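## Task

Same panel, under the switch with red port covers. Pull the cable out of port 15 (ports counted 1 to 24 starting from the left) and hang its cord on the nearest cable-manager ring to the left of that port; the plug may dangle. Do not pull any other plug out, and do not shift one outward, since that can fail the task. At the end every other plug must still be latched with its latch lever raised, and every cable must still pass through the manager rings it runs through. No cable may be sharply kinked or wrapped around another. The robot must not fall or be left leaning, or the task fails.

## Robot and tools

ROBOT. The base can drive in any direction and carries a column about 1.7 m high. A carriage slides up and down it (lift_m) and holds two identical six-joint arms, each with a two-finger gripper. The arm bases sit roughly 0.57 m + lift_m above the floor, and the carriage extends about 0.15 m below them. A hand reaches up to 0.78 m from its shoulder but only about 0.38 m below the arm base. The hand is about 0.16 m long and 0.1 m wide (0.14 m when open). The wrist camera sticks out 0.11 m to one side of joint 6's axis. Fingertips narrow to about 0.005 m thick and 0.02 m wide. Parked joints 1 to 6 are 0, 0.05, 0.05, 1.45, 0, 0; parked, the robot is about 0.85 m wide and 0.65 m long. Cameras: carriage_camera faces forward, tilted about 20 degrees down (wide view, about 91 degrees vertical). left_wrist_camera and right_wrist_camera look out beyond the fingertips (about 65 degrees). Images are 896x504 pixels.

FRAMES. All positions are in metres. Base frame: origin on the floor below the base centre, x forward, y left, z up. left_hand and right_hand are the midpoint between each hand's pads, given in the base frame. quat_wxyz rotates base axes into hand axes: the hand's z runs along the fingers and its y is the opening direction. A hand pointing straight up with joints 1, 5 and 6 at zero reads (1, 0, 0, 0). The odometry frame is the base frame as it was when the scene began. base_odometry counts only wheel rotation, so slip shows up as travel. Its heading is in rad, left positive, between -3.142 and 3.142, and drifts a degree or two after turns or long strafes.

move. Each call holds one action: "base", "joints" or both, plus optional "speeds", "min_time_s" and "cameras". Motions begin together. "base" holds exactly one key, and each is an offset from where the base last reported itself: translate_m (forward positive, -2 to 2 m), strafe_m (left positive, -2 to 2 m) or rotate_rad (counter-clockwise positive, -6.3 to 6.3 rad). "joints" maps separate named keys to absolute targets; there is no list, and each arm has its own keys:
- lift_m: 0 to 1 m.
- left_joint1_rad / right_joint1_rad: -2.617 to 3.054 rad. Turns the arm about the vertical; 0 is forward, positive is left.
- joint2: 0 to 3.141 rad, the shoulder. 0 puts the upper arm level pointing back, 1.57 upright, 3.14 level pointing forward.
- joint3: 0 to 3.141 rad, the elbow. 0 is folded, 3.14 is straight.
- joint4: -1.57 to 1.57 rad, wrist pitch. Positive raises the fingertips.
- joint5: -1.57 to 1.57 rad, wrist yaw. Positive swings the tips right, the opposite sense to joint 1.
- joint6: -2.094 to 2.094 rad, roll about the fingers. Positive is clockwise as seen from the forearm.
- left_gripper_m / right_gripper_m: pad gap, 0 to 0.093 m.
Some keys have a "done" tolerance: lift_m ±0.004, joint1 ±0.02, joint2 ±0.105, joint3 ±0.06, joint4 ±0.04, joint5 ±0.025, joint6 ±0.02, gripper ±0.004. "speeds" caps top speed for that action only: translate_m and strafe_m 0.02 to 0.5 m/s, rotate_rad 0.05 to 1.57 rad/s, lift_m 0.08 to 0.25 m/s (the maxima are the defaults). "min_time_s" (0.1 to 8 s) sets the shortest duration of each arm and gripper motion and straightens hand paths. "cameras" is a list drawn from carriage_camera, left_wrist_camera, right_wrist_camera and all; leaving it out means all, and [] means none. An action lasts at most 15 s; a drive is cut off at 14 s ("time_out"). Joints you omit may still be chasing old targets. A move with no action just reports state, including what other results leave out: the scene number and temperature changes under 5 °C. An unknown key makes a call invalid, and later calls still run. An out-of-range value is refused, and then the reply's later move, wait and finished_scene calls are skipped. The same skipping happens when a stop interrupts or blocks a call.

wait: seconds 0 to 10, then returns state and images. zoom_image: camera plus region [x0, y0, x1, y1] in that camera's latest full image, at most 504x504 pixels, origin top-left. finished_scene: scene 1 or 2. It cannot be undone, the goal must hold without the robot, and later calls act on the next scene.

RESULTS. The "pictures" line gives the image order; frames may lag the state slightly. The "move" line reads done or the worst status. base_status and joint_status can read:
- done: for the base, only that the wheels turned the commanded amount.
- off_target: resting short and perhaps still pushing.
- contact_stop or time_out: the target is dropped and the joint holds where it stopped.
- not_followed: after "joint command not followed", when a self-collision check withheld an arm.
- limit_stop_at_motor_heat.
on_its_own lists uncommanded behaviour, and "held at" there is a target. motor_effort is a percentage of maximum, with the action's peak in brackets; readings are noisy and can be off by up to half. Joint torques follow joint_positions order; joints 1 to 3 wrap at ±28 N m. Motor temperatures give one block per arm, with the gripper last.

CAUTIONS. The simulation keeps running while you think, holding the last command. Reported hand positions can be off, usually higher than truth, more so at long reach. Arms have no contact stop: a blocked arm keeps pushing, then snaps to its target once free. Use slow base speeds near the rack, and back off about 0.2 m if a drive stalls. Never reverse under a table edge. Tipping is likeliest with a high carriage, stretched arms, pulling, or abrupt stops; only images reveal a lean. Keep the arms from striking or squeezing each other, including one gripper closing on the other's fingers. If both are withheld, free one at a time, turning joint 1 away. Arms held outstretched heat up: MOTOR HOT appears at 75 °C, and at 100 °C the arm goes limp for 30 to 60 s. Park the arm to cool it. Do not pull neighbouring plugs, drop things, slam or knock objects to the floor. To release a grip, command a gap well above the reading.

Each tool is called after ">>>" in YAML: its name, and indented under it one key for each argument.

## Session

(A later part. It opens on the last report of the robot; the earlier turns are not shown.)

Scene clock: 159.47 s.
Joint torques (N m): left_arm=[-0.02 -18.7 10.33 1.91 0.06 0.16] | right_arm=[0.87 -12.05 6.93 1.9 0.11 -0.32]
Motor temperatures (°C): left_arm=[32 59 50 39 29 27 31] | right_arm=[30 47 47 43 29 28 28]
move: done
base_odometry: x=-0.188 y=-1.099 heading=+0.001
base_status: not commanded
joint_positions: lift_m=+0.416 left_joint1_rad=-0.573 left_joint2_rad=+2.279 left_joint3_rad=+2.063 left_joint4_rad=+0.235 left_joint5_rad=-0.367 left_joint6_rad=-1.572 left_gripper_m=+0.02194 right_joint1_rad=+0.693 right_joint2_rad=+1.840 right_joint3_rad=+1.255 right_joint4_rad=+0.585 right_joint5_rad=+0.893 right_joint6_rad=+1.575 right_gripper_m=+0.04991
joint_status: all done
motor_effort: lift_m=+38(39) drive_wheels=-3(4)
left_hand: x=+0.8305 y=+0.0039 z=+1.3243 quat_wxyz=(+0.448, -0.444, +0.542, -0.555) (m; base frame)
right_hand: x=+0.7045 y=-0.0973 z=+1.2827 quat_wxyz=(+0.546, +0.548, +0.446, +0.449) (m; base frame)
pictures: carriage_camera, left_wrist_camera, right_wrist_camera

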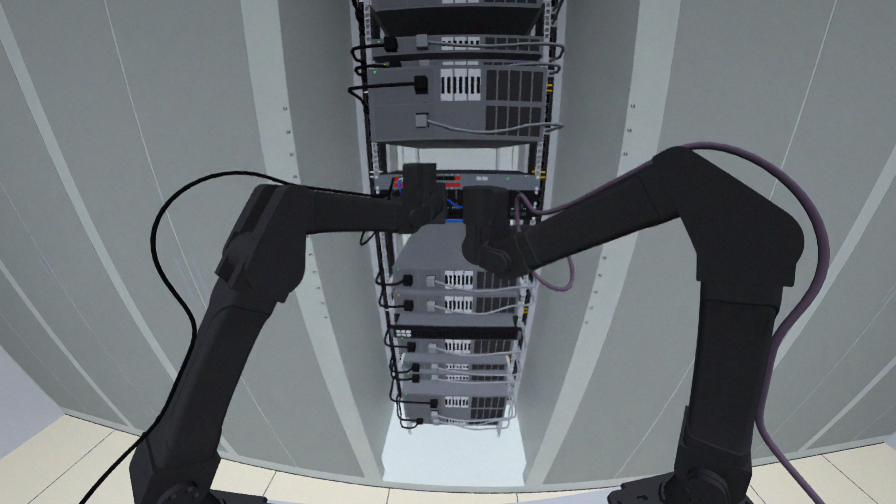

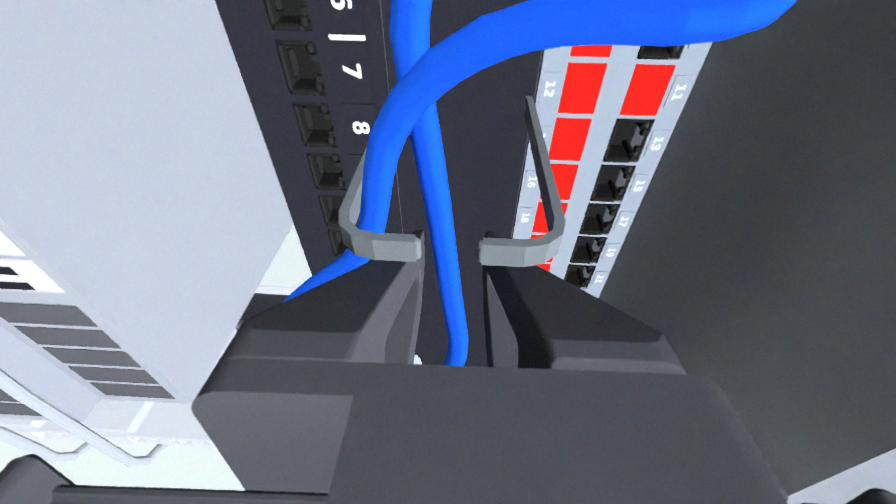

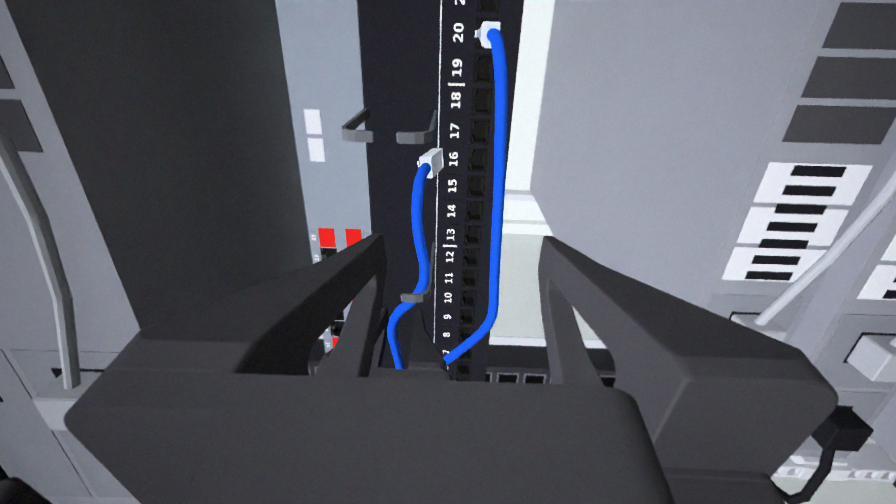

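>>> move:
  base: {"translate_m": -0.03}
  speeds: {"translate_m": 0.03}
  cameras: ["left_wrist_camera","right_wrist_camera"]

>>> zoom_image:
  camera: "left_wrist_camera"
  region: [200, 50, 700, 500]

>>> zoom_image:
  camera: "right_wrist_camera"
  region: [300, 100, 600, 400]

Scene clock: 161.27 s.
Joint torques (N m): left_arm=[-0.18 -18.58 10.37 2.07 0.02 0.19] | right_arm=[0.5 -12.05 6.94 1.89 0.1 -0.32]
Motor temperatures (°C): left_arm=[32 59 50 39 29 27 31] | right_arm=[30 47 47 43 29 28 28]
move: done
base_odometry: x=-0.218 y=-1.099 heading=+0.001
base_status: done
joint_positions: lift_m=+0.416 left_joint1_rad=-0.573 left_joint2_rad=+2.279 left_joint3_rad=+2.063 left_joint4_rad=+0.220 left_joint5_rad=-0.366 left_joint6_rad=-1.572 left_gripper_m=+0.02196 right_joint1_rad=+0.697 right_joint2_rad=+1.840 right_joint3_rad=+1.255 right_joint4_rad=+0.587 right_joint5_rad=+0.894 right_joint6_rad=+1.575 right_gripper_m=+0.04991
joint_status: not commanded
motor_effort: lift_m=+39(39) drive_wheels=-1(13)
left_hand: x=+0.8305 y=+0.0039 z=+1.3208 quat_wxyz=(+0.446, -0.446, +0.548, -0.550) (m; base frame)
right_hand: x=+0.7036 y=-0.0957 z=+1.2829 quat_wxyz=(+0.546, +0.548, +0.447, +0.450) (m; base frame)
pictures: left_wrist_camera, right_wrist_camera

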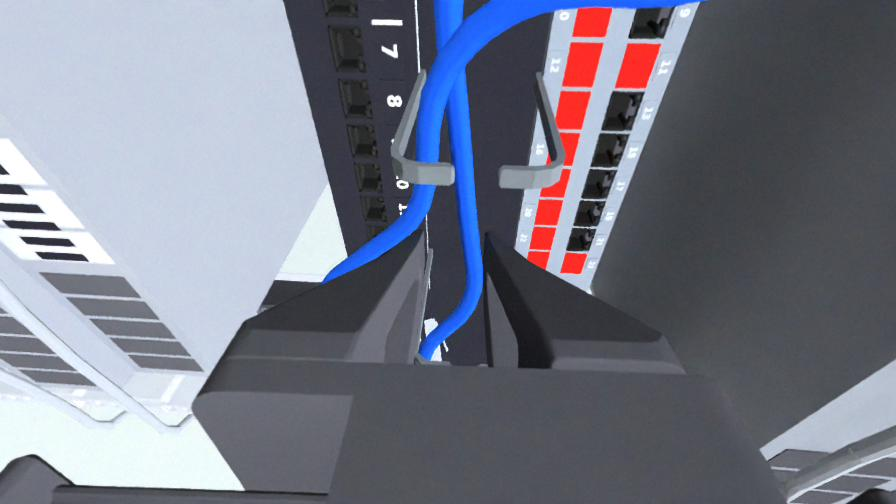

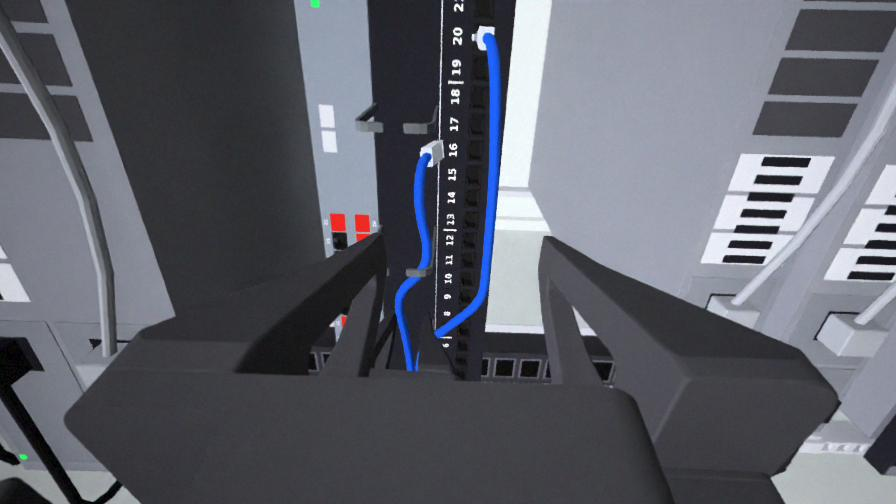

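Scaled by 1.008 from the camera's 896x504 image, which has a finer 1280x720 frame.

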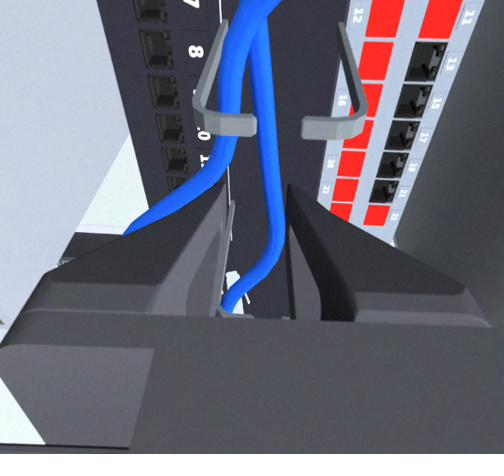

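Scaled by 1.680 from the camera's 896x504 image, which has a finer 1280x720 frame.

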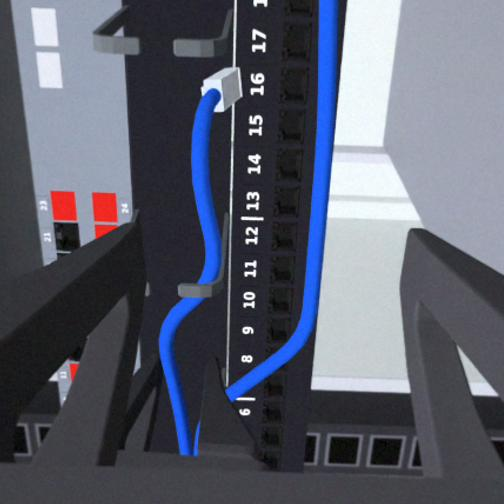

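>>> move:
  base: {"translate_m": -0.08}
  speeds: {"translate_m": 0.05}
  cameras: ["left_wrist_camera","right_wrist_camera","carriage_camera"]

>>> zoom_image:
  camera: "left_wrist_camera"
  region: [250, 0, 700, 450]

>>> move:
  base: {"translate_m": -0.15}
  speeds: {"translate_m": 0.1}
  cameras: ["left_wrist_camera","right_wrist_camera","carriage_camera"]

>>> zoom_image:
  camera: "left_wrist_camera"
  region: [350, 50, 600, 300]

>>> zoom_image:
  camera: "right_wrist_camera"
  region: [300, 50, 600, 350]

Scene clock: 163.80 s.
Joint torques (N m): left_arm=[-0.29 -18.77 10.28 2.11 0.06 0.15] | right_arm=[0.42 -12.03 6.93 1.88 0.1 -0.32]
Motor temperatures (°C): left_arm=[32 60 50 39 29 27 31] | right_arm=[30 47 47 43 29 28 28]
move: done
base_odometry: x=-0.298 y=-1.099 heading=+0.001
base_status: done
joint_positions: lift_m=+0.416 left_joint1_rad=-0.569 left_joint2_rad=+2.279 left_joint3_rad=+2.063 left_joint4_rad=+0.219 left_joint5_rad=-0.366 left_joint6_rad=-1.572 left_gripper_m=+0.02196 right_joint1_rad=+0.698 right_joint2_rad=+1.840 right_joint3_rad=+1.255 right_joint4_rad=+0.587 right_joint5_rad=+0.894 right_joint6_rad=+1.575 right_gripper_m=+0.04991
joint_status: not commanded
motor_effort: lift_m=+38(39) drive_wheels=-2(11)
left_hand: x=+0.8316 y=+0.0059 z=+1.3206 quat_wxyz=(+0.447, -0.447, +0.547, -0.549) (m; base frame)
right_hand: x=+0.7033 y=-0.0950 z=+1.2829 quat_wxyz=(+0.545, +0.547, +0.447, +0.450) (m; base frame)
pictures: carriage_camera, left_wrist_camera, right_wrist_camera

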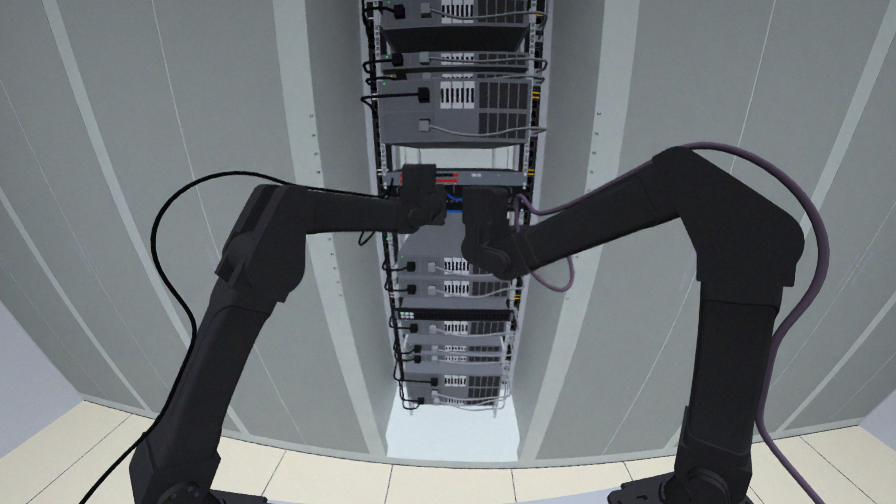

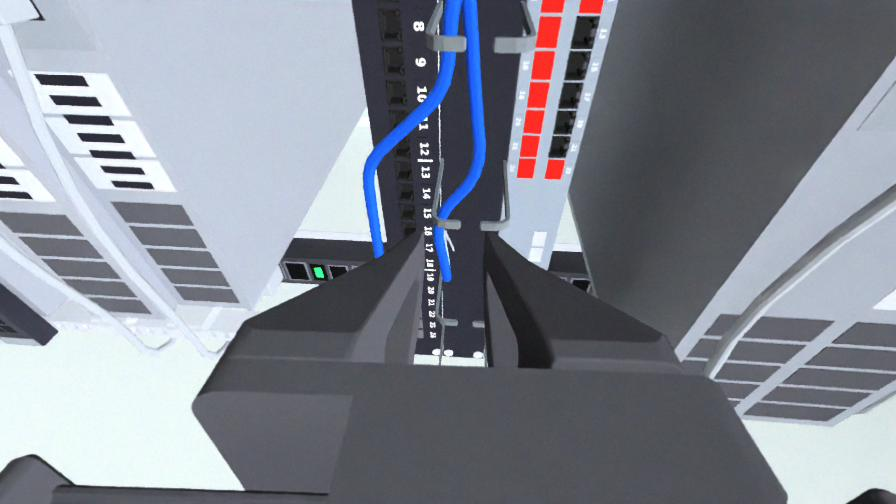

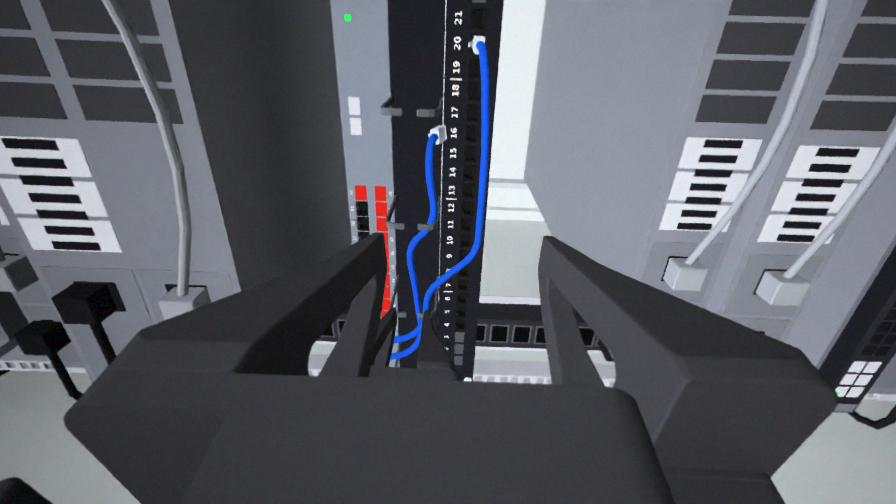

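Scaled by 1.120 from the camera's 896x504 image, which has a finer 1280x720 frame.

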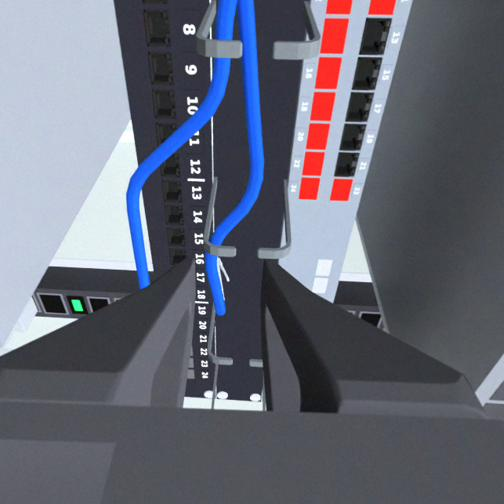

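Scene clock: 166.10 s.
Joint torques (N m): left_arm=[-0.29 -18.73 10.35 2.17 0.06 0.18] | right_arm=[0.31 -12.1 6.94 1.9 0.1 -0.32]
Motor temperatures (°C): left_arm=[32 60 50 39 29 27 31] | right_arm=[30 47 47 43 29 28 28]
move: done
base_odometry: x=-0.448 y=-1.099 heading=+0.001
base_status: done
joint_positions: lift_m=+0.416 left_joint1_rad=-0.568 left_joint2_rad=+2.279 left_joint3_rad=+2.063 left_joint4_rad=+0.217 left_joint5_rad=-0.366 left_joint6_rad=-1.572 left_gripper_m=+0.02196 right_joint1_rad=+0.699 right_joint2_rad=+1.840 right_joint3_rad=+1.255 right_joint4_rad=+0.587 right_joint5_rad=+0.895 right_joint6_rad=+1.575 right_gripper_m=+0.04991
joint_status: not commanded
motor_effort: lift_m=+39(39) drive_wheels=-4(14)
left_hand: x=+0.8320 y=+0.0066 z=+1.3202 quat_wxyz=(+0.447, -0.447, +0.547, -0.548) (m; base frame)
right_hand: x=+0.7031 y=-0.0947 z=+1.2829 quat_wxyz=(+0.545, +0.547, +0.447, +0.450) (m; base frame)
pictures: carriage_camera, left_wrist_camera, right_wrist_camera

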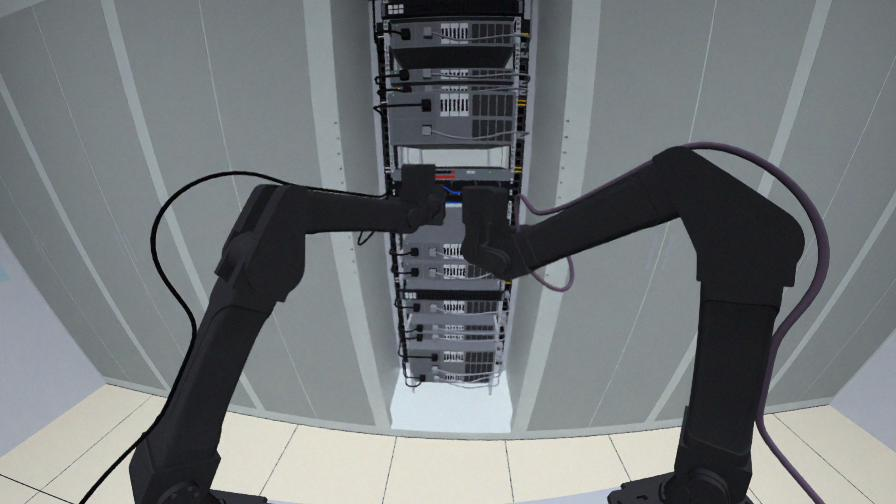

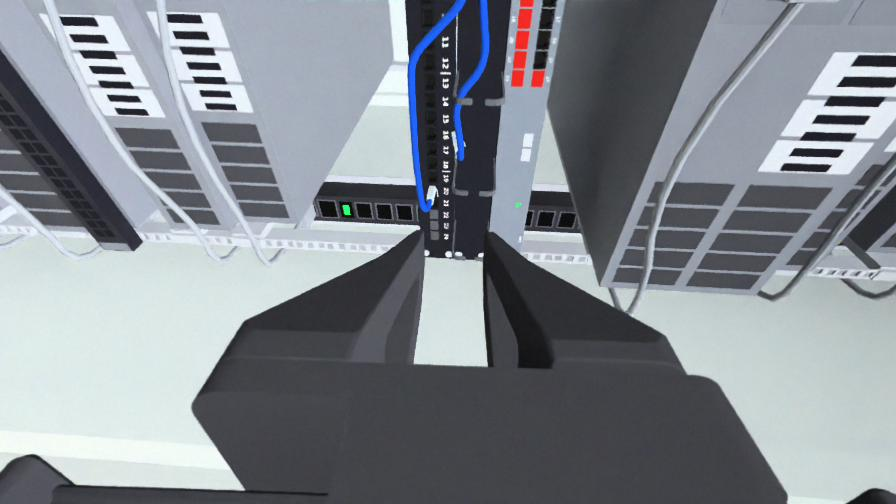

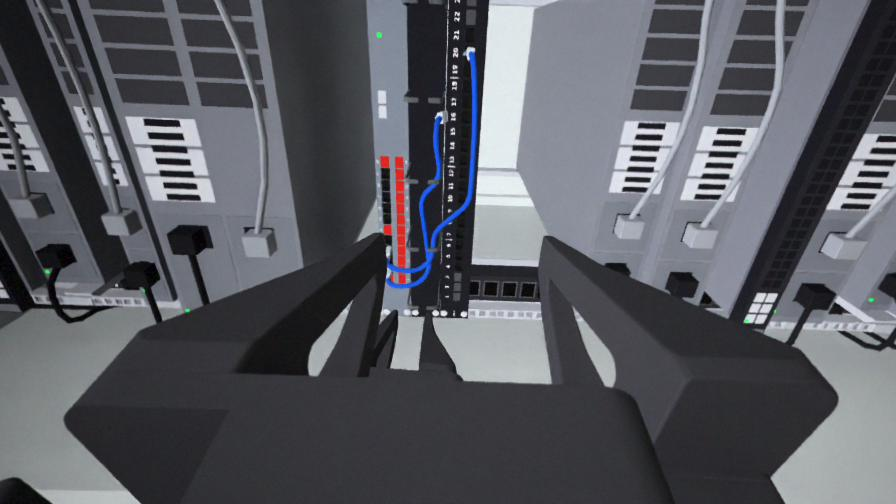

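Scaled by 2.016 from the camera's 896x504 image, which has a finer 1280x720 frame.

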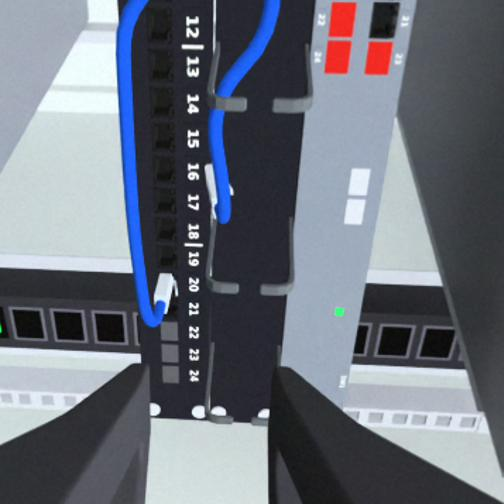

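Scaled by 1.680 from the camera's 896x504 image, which has a finer 1280x720 frame.

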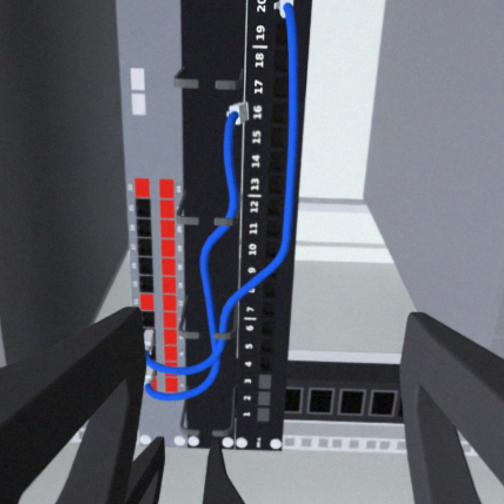

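>>> zoom_image:
  camera: "right_wrist_camera"
  region: [370, 150, 490, 310]

>>> wait:
  seconds: 1
  cameras: ["right_wrist_camera"]

>>> zoom_image:
  camera: "right_wrist_camera"
  region: [370, 90, 490, 210]

Scaled by 3.150 from the camera's 896x504 image, which has a finer 1280x720 frame.

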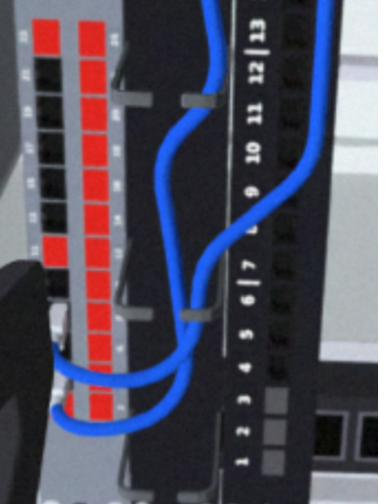

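Scene clock: 167.37 s.
Joint torques (N m): left_arm=[-0.43 -18.69 10.43 2.1 0.06 0.15] | right_arm=[0.27 -12.04 6.94 1.88 0.1 -0.32]
Motor temperatures (°C): left_arm=[32 61 50 39 29 27 31] | right_arm=[30 47 47 42 29 28 28]
base_odometry: x=-0.448 y=-1.099 heading=+0.001
base_status: done
joint_positions: lift_m=+0.416 left_joint1_rad=-0.568 left_joint2_rad=+2.279 left_joint3_rad=+2.063 left_joint4_rad=+0.217 left_joint5_rad=-0.366 left_joint6_rad=-1.572 left_gripper_m=+0.02196 right_joint1_rad=+0.699 right_joint2_rad=+1.840 right_joint3_rad=+1.255 right_joint4_rad=+0.587 right_joint5_rad=+0.895 right_joint6_rad=+1.575 right_gripper_m=+0.04991
joint_status: not commanded
motor_effort: lift_m=+38(39) drive_wheels=-2(14)
left_hand: x=+0.8320 y=+0.0066 z=+1.3202 quat_wxyz=(+0.447, -0.447, +0.547, -0.548) (m; base frame)
right_hand: x=+0.7031 y=-0.0947 z=+1.2829 quat_wxyz=(+0.545, +0.547, +0.447, +0.450) (m; base frame)
wait: 1.00 s; at rest from the start
pictures: right_wrist_camera

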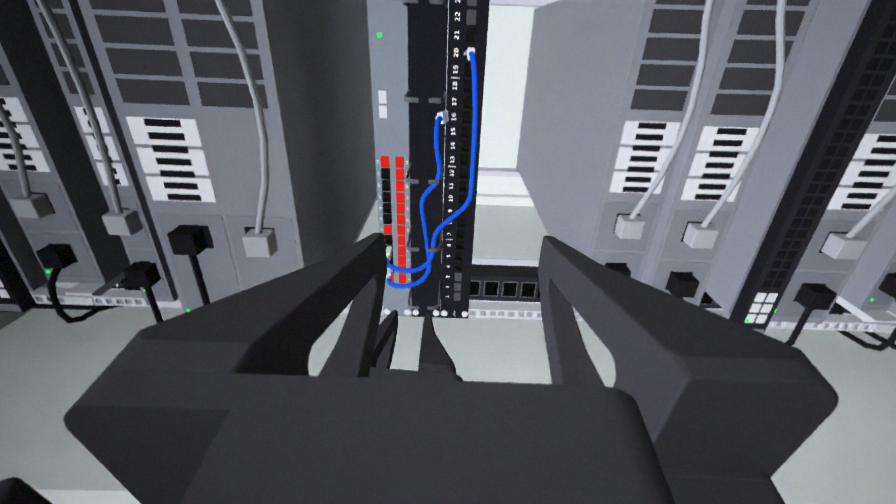

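Scaled by 4.200 from the camera's 896x504 image, which has a finer 1280x720 frame.

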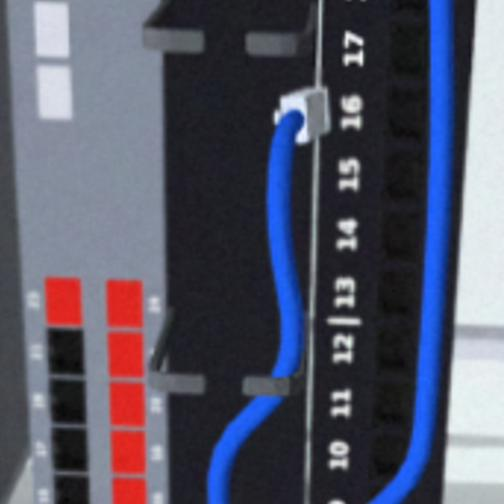

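>>> finished_scene:
  scene: 2

The scene is finished: the task was done.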